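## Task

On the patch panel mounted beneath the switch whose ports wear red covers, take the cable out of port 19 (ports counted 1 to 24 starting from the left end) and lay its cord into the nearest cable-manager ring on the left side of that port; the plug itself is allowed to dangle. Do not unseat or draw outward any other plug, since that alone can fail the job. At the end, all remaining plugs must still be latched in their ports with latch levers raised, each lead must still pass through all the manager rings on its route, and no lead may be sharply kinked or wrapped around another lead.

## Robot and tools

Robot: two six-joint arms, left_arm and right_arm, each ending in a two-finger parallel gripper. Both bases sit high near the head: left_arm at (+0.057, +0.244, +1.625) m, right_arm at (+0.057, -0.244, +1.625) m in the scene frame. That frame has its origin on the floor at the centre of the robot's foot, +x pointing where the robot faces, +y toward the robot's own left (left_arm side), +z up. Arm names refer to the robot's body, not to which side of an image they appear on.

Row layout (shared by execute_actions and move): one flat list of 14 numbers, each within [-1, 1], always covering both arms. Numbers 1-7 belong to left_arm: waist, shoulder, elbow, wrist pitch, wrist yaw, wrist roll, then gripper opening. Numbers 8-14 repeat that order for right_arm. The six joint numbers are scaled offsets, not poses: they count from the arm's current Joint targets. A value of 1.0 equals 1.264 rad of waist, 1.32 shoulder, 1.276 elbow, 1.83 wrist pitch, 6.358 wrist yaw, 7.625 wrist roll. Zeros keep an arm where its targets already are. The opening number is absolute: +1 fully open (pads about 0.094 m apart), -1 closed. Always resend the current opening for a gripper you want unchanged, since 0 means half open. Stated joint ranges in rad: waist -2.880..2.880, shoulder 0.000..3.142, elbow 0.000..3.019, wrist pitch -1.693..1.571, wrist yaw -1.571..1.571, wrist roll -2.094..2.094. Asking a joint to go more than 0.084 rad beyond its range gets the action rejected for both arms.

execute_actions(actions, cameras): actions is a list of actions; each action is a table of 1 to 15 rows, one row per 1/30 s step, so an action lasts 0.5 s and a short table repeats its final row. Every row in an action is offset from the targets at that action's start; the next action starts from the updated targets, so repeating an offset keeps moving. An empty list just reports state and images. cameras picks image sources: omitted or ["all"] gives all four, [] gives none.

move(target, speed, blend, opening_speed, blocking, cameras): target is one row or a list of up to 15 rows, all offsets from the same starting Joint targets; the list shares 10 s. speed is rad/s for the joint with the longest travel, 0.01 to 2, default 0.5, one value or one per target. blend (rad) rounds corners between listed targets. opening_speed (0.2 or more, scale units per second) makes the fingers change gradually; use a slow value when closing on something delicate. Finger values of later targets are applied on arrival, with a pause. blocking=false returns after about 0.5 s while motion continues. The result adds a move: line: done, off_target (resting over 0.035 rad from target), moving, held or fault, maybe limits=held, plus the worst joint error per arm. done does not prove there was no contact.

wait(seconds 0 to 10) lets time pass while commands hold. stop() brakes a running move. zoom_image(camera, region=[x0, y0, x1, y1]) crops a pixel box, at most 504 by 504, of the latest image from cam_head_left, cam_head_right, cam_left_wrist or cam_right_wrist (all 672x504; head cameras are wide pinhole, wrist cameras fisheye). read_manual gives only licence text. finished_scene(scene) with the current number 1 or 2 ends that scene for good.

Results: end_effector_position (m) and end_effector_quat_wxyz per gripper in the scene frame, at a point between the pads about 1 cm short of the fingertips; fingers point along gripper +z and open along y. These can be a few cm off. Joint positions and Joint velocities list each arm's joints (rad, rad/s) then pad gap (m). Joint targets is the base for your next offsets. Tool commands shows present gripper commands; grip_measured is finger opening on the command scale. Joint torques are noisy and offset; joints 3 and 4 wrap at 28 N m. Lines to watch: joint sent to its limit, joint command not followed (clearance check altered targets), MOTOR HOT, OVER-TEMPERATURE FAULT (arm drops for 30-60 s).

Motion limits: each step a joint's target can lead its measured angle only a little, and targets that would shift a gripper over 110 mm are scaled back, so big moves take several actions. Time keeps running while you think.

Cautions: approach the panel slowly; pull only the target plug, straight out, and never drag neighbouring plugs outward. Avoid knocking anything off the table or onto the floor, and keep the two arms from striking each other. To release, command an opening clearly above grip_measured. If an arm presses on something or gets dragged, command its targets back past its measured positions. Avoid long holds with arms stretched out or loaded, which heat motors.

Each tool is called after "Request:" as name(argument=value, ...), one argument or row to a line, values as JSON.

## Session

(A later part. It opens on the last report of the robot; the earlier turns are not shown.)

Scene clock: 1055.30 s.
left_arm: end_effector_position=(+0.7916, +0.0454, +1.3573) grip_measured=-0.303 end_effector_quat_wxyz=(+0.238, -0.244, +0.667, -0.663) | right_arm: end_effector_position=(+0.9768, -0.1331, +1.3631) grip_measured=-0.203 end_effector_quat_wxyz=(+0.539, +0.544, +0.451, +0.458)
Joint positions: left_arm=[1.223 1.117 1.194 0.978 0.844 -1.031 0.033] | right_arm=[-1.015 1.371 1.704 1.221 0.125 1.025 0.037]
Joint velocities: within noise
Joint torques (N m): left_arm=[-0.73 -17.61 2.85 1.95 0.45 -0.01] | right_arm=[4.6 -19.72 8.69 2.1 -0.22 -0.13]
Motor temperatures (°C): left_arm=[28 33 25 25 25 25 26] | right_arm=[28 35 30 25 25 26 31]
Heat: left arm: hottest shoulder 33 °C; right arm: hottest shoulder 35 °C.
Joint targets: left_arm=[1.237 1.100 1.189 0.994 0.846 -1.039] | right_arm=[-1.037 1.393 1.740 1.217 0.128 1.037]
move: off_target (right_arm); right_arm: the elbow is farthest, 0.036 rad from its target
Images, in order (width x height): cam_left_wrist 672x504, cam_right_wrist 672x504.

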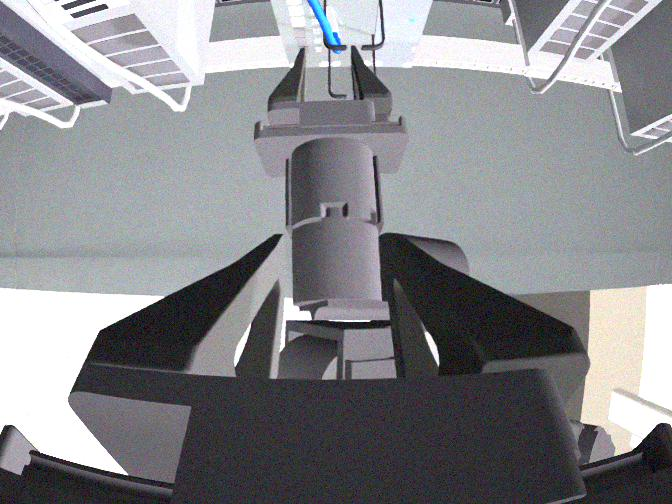

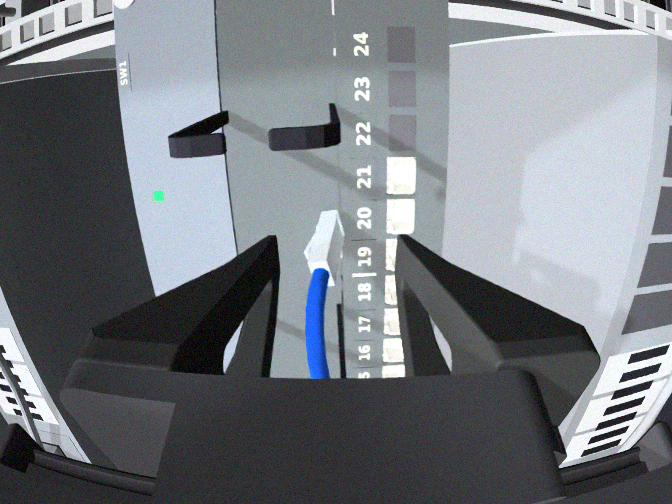

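Request:
move(
  target=[
    [0,0,0,0,0,0,-0.3,0,-0.033,-0.024,0.01,0,0,-0.1],
    [0,0,0,0,0,0,-0.3,0,-0.0735,-0.2547,0.1383,0,0,-0.1],
  ],
  speed=0.15,
)

Request:
zoom_image(
  camera="cam_right_wrist",
  region=[200, 60, 480, 340],
)

Request:
zoom_image(
  camera="cam_left_wrist",
  region=[280, 0, 400, 120],
)

Request:
zoom_image(
  camera="cam_head_right",
  region=[260, 175, 380, 235],
)

Scene clock: 1067.63 s.
left_arm: end_effector_position=(+0.7916, +0.0454, +1.3573) grip_measured=-0.303 end_effector_quat_wxyz=(+0.238, -0.244, +0.667, -0.663) | right_arm: end_effector_position=(+0.8904, -0.1267, +1.3565) grip_measured=-0.102 end_effector_quat_wxyz=(+0.539, +0.544, +0.451, +0.458)
Joint positions: left_arm=[1.223 1.117 1.194 0.978 0.844 -1.031 0.033] | right_arm=[-1.015 1.321 1.423 1.453 0.125 1.025 0.042]
Joint velocities: within noise
Joint torques (N m): left_arm=[-0.62 -17.26 2.92 1.99 0.45 0] | right_arm=[4.31 -21.6 2.58 2.8 -0.23 -0.13]
Motor temperatures (°C): left_arm=[28 34 25 25 25 25 26] | right_arm=[28 35 30 25 25 26 30]
Heat: left arm: hottest shoulder 34 °C; right arm: hottest shoulder 35 °C.
Joint targets: left_arm=[1.237 1.100 1.189 0.994 0.846 -1.039] | right_arm=[-1.037 1.296 1.415 1.470 0.128 1.037]
move: done

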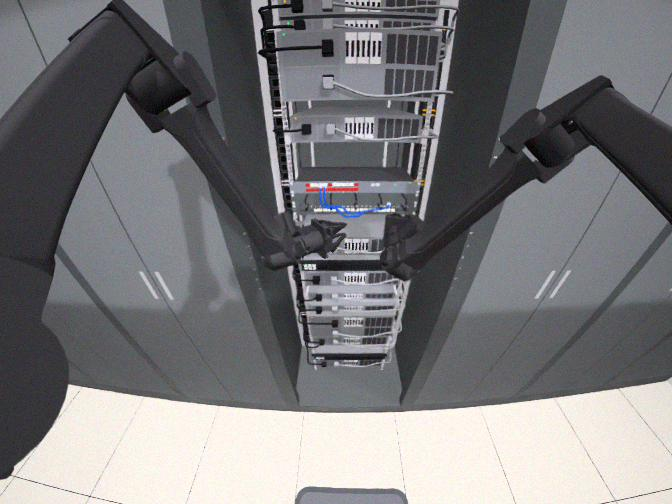

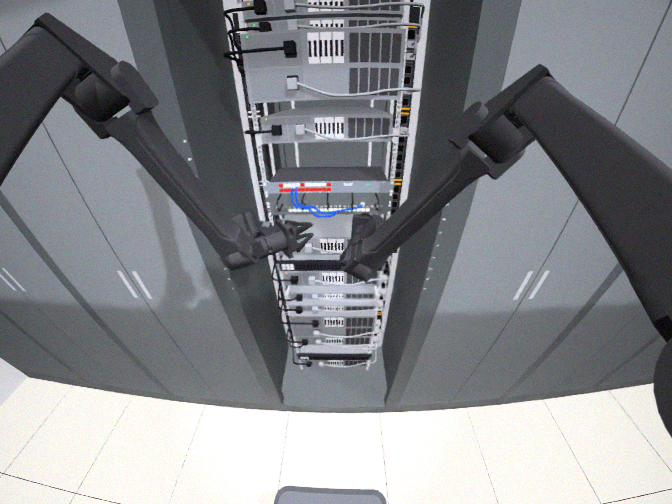

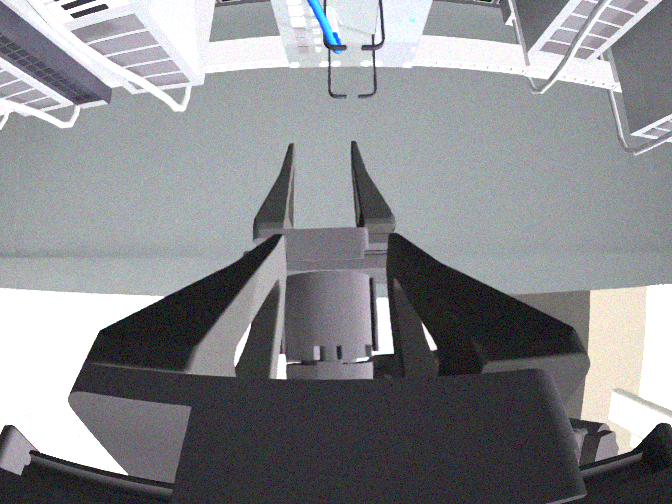

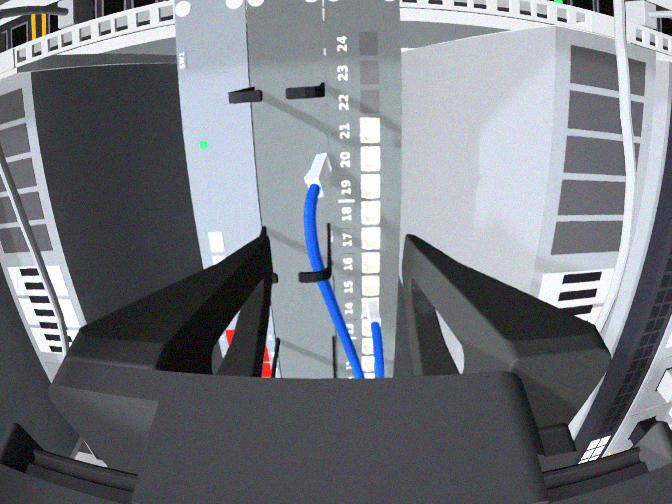

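Scaled by 1.800 from the camera's 672x504 image, which has a finer 960x720 frame.

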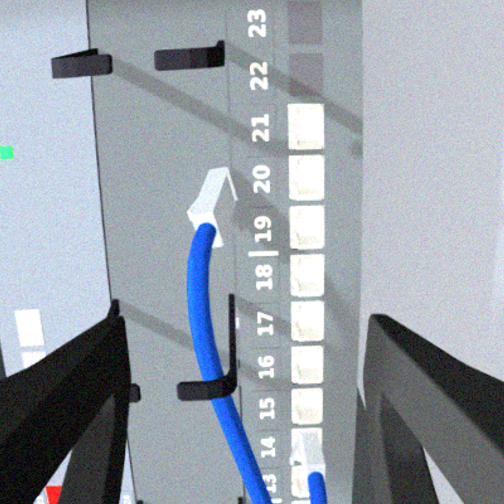

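Scaled by 4.200 from the camera's 672x504 image, which has a finer 960x720 frame.

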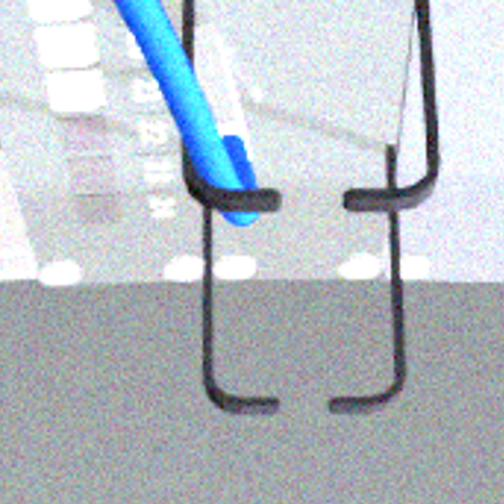

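Scaled by 4.200 from the camera's 672x504 image, which has a finer 960x720 frame.

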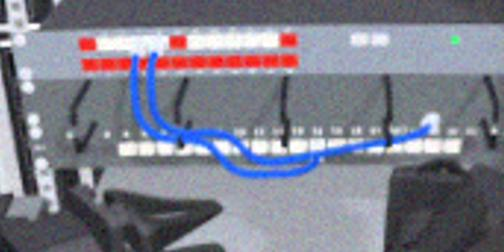

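Request:
move(
  target=[0.4446,0.568,0.2437,-0.182,-0.1335,0.1364,-0.3,0.1456,-0.3159,-0.3966,-0.0219,-0.0208,-0.2303,-0.1],
  speed=0.6,
)

Request:
zoom_image(
  camera="cam_right_wrist",
  region=[0, 140, 240, 340],
)

Request:
zoom_image(
  camera="cam_right_wrist",
  region=[190, 160, 430, 340],
)

Request:
zoom_image(
  camera="cam_head_left",
  region=[280, 170, 420, 240],
)

Scene clock: 1081.60 s.
left_arm: end_effector_position=(+0.5234, +0.4533, +0.8971) grip_measured=-0.303 end_effector_quat_wxyz=(+0.191, -0.028, +0.974, +0.117) | right_arm: end_effector_position=(+0.8009, -0.1410, +1.4918) grip_measured=-0.102 end_effector_quat_wxyz=(+0.705, -0.002, +0.710, -0.004)
Joint positions: left_arm=[1.794 1.846 1.495 0.666 -0.001 -0.007 0.033] | right_arm=[-0.873 0.897 0.917 1.437 0 -0.704 0.042]
Joint velocities: within noise
Joint torques (N m): left_arm=[6.89 -12.04 -0.38 0.66 -0.15 0.04] | right_arm=[5.07 -16.15 1.73 1.81 -0.56 -0.3]
Motor temperatures (°C): left_arm=[28 33 25 25 25 25 26] | right_arm=[28 35 30 25 25 26 30]
Heat: left arm: hottest shoulder 33 °C; right arm: hottest shoulder 35 °C.
Joint targets: left_arm=[1.798 1.850 1.500 0.661 -0.003 0.001] | right_arm=[-0.853 0.879 0.909 1.430 -0.004 -0.719]
move: done

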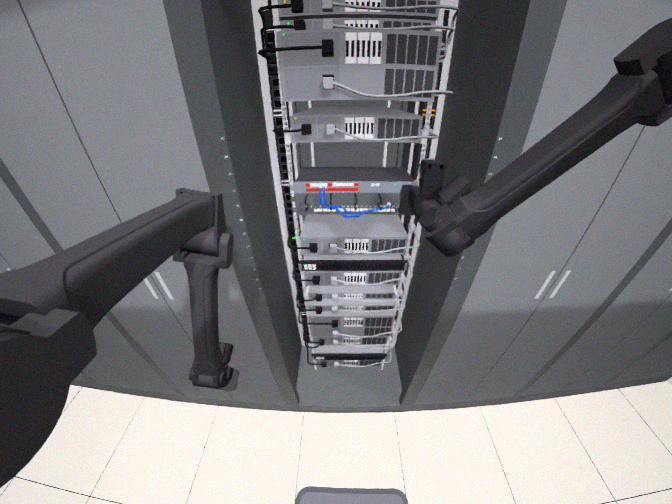

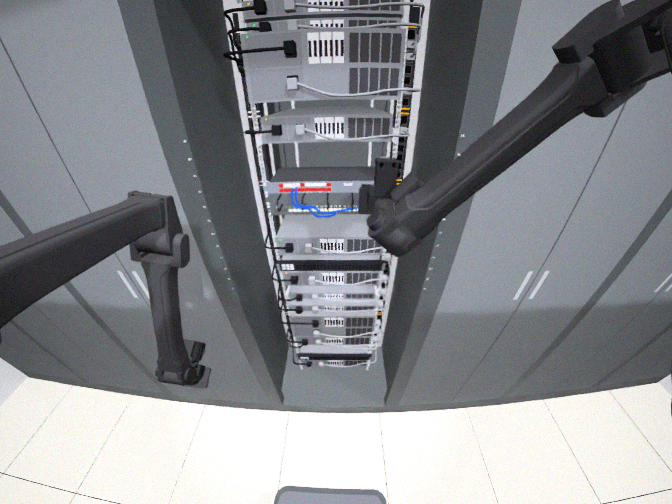

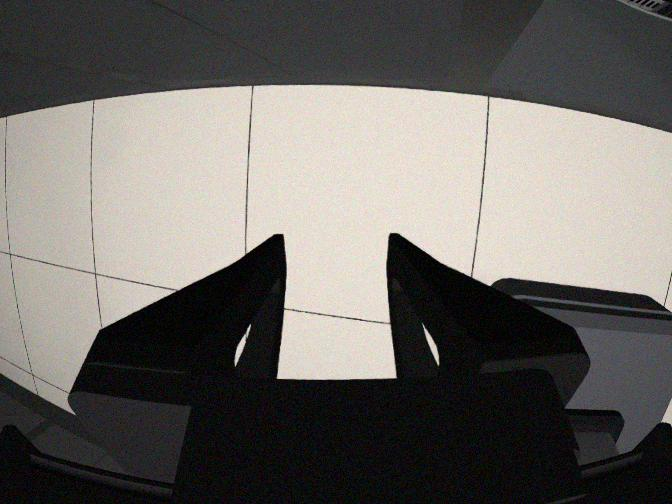

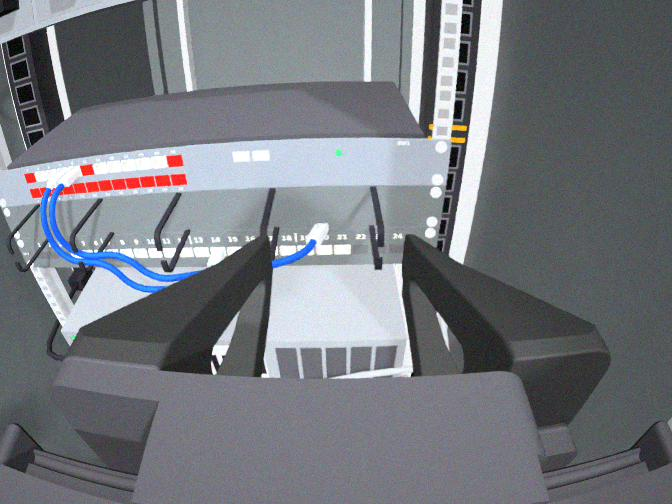

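Scaled by 2.100 from the camera's 672x504 image, which has a finer 960x720 frame.

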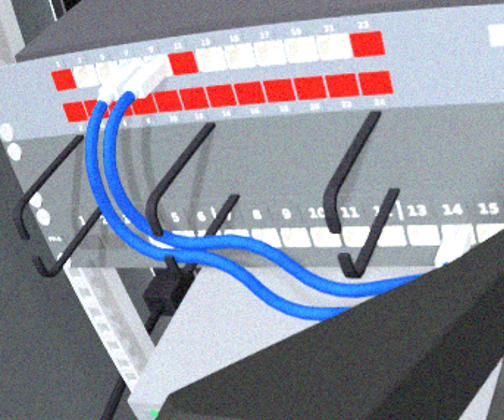

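Scaled by 2.100 from the camera's 672x504 image, which has a finer 960x720 frame.

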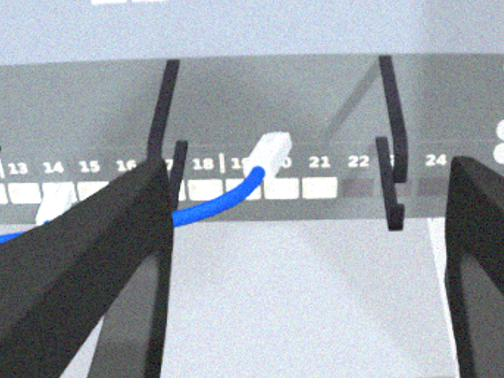

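Scaled by 3.600 from the camera's 672x504 image, which has a finer 960x720 frame.

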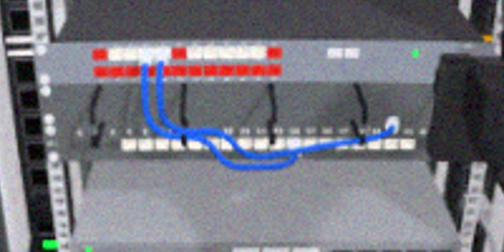

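Request:
move(
  target=[0,0,0,0,0,0,-0.3,0,0,0,0,0,0,1.0],
  cameras=["cam_right_wrist"],
)

Request:
zoom_image(
  camera="cam_right_wrist",
  region=[20, 170, 200, 320],
)

Request:
zoom_image(
  camera="cam_right_wrist",
  region=[190, 180, 350, 310],
)

Scene clock: 1084.90 s.
left_arm: end_effector_position=(+0.5234, +0.4533, +0.8971) grip_measured=-0.303 end_effector_quat_wxyz=(+0.191, -0.027, +0.974, +0.117) | right_arm: end_effector_position=(+0.8006, -0.1408, +1.4916) grip_measured=+0.997 end_effector_quat_wxyz=(+0.704, -0.003, +0.710, -0.004)
Joint positions: left_arm=[1.794 1.846 1.495 0.666 -0.001 -0.007 0.033] | right_arm=[-0.873 0.897 0.916 1.437 -0.001 -0.706 0.094]
Joint velocities: within noise
Joint torques (N m): left_arm=[6.71 -11.63 -0.36 0.68 -0.19 0.04] | right_arm=[4.72 -16.15 1.8 1.87 -0.54 -0.28]
Motor temperatures (°C): left_arm=[28 33 25 25 25 25 26] | right_arm=[28 35 29 25 25 26 30]
Heat: left arm: hottest shoulder 33 °C; right arm: hottest shoulder 35 °C.
Joint targets: left_arm=[1.798 1.850 1.500 0.661 -0.003 0.001] | right_arm=[-0.853 0.879 0.909 1.430 -0.004 -0.719]
move: done
Images, in order (width x height): cam_right_wrist 672x504.

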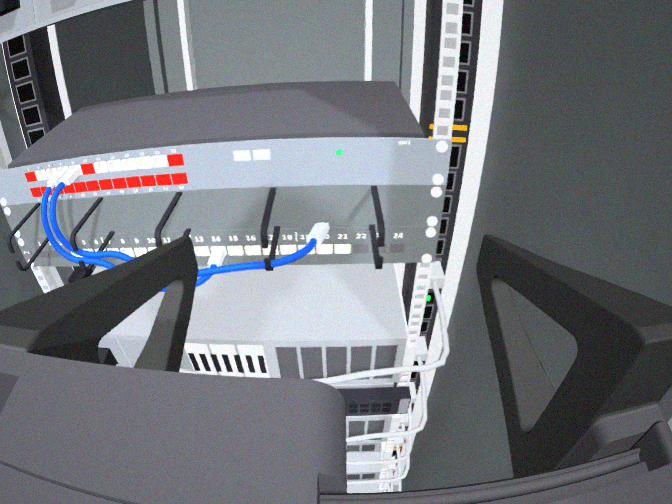

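Scaled by 2.800 from the camera's 672x504 image, which has a finer 960x720 frame.

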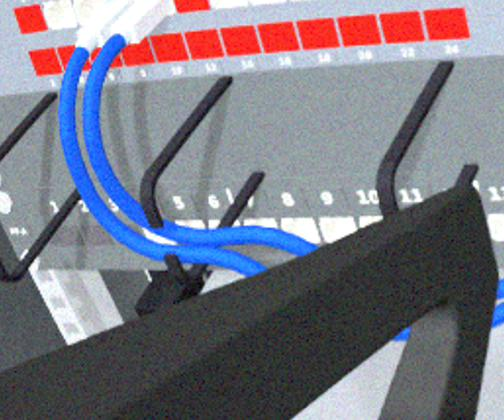

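Scaled by 3.150 from the camera's 672x504 image, which has a finer 960x720 frame.

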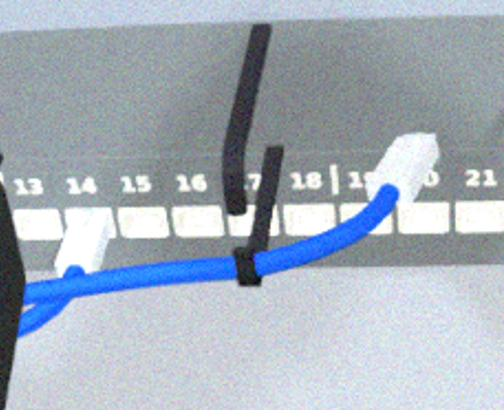

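Request:
zoom_image(
  camera="cam_right_wrist",
  region=[50, 220, 120, 280],
)

Scaled by 7.200 from the camera's 672x504 image, which has a finer 960x720 frame.

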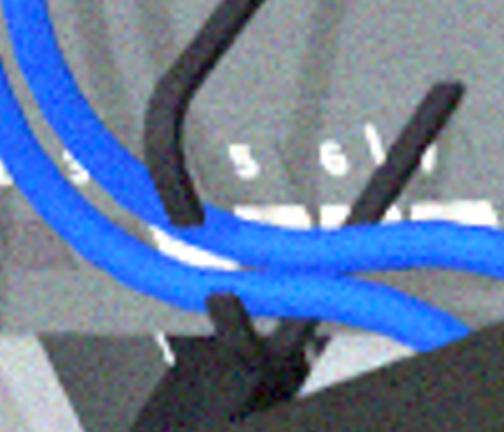

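Request:
finished_scene(
  scene=1,
)

The scene is finished: the task was done.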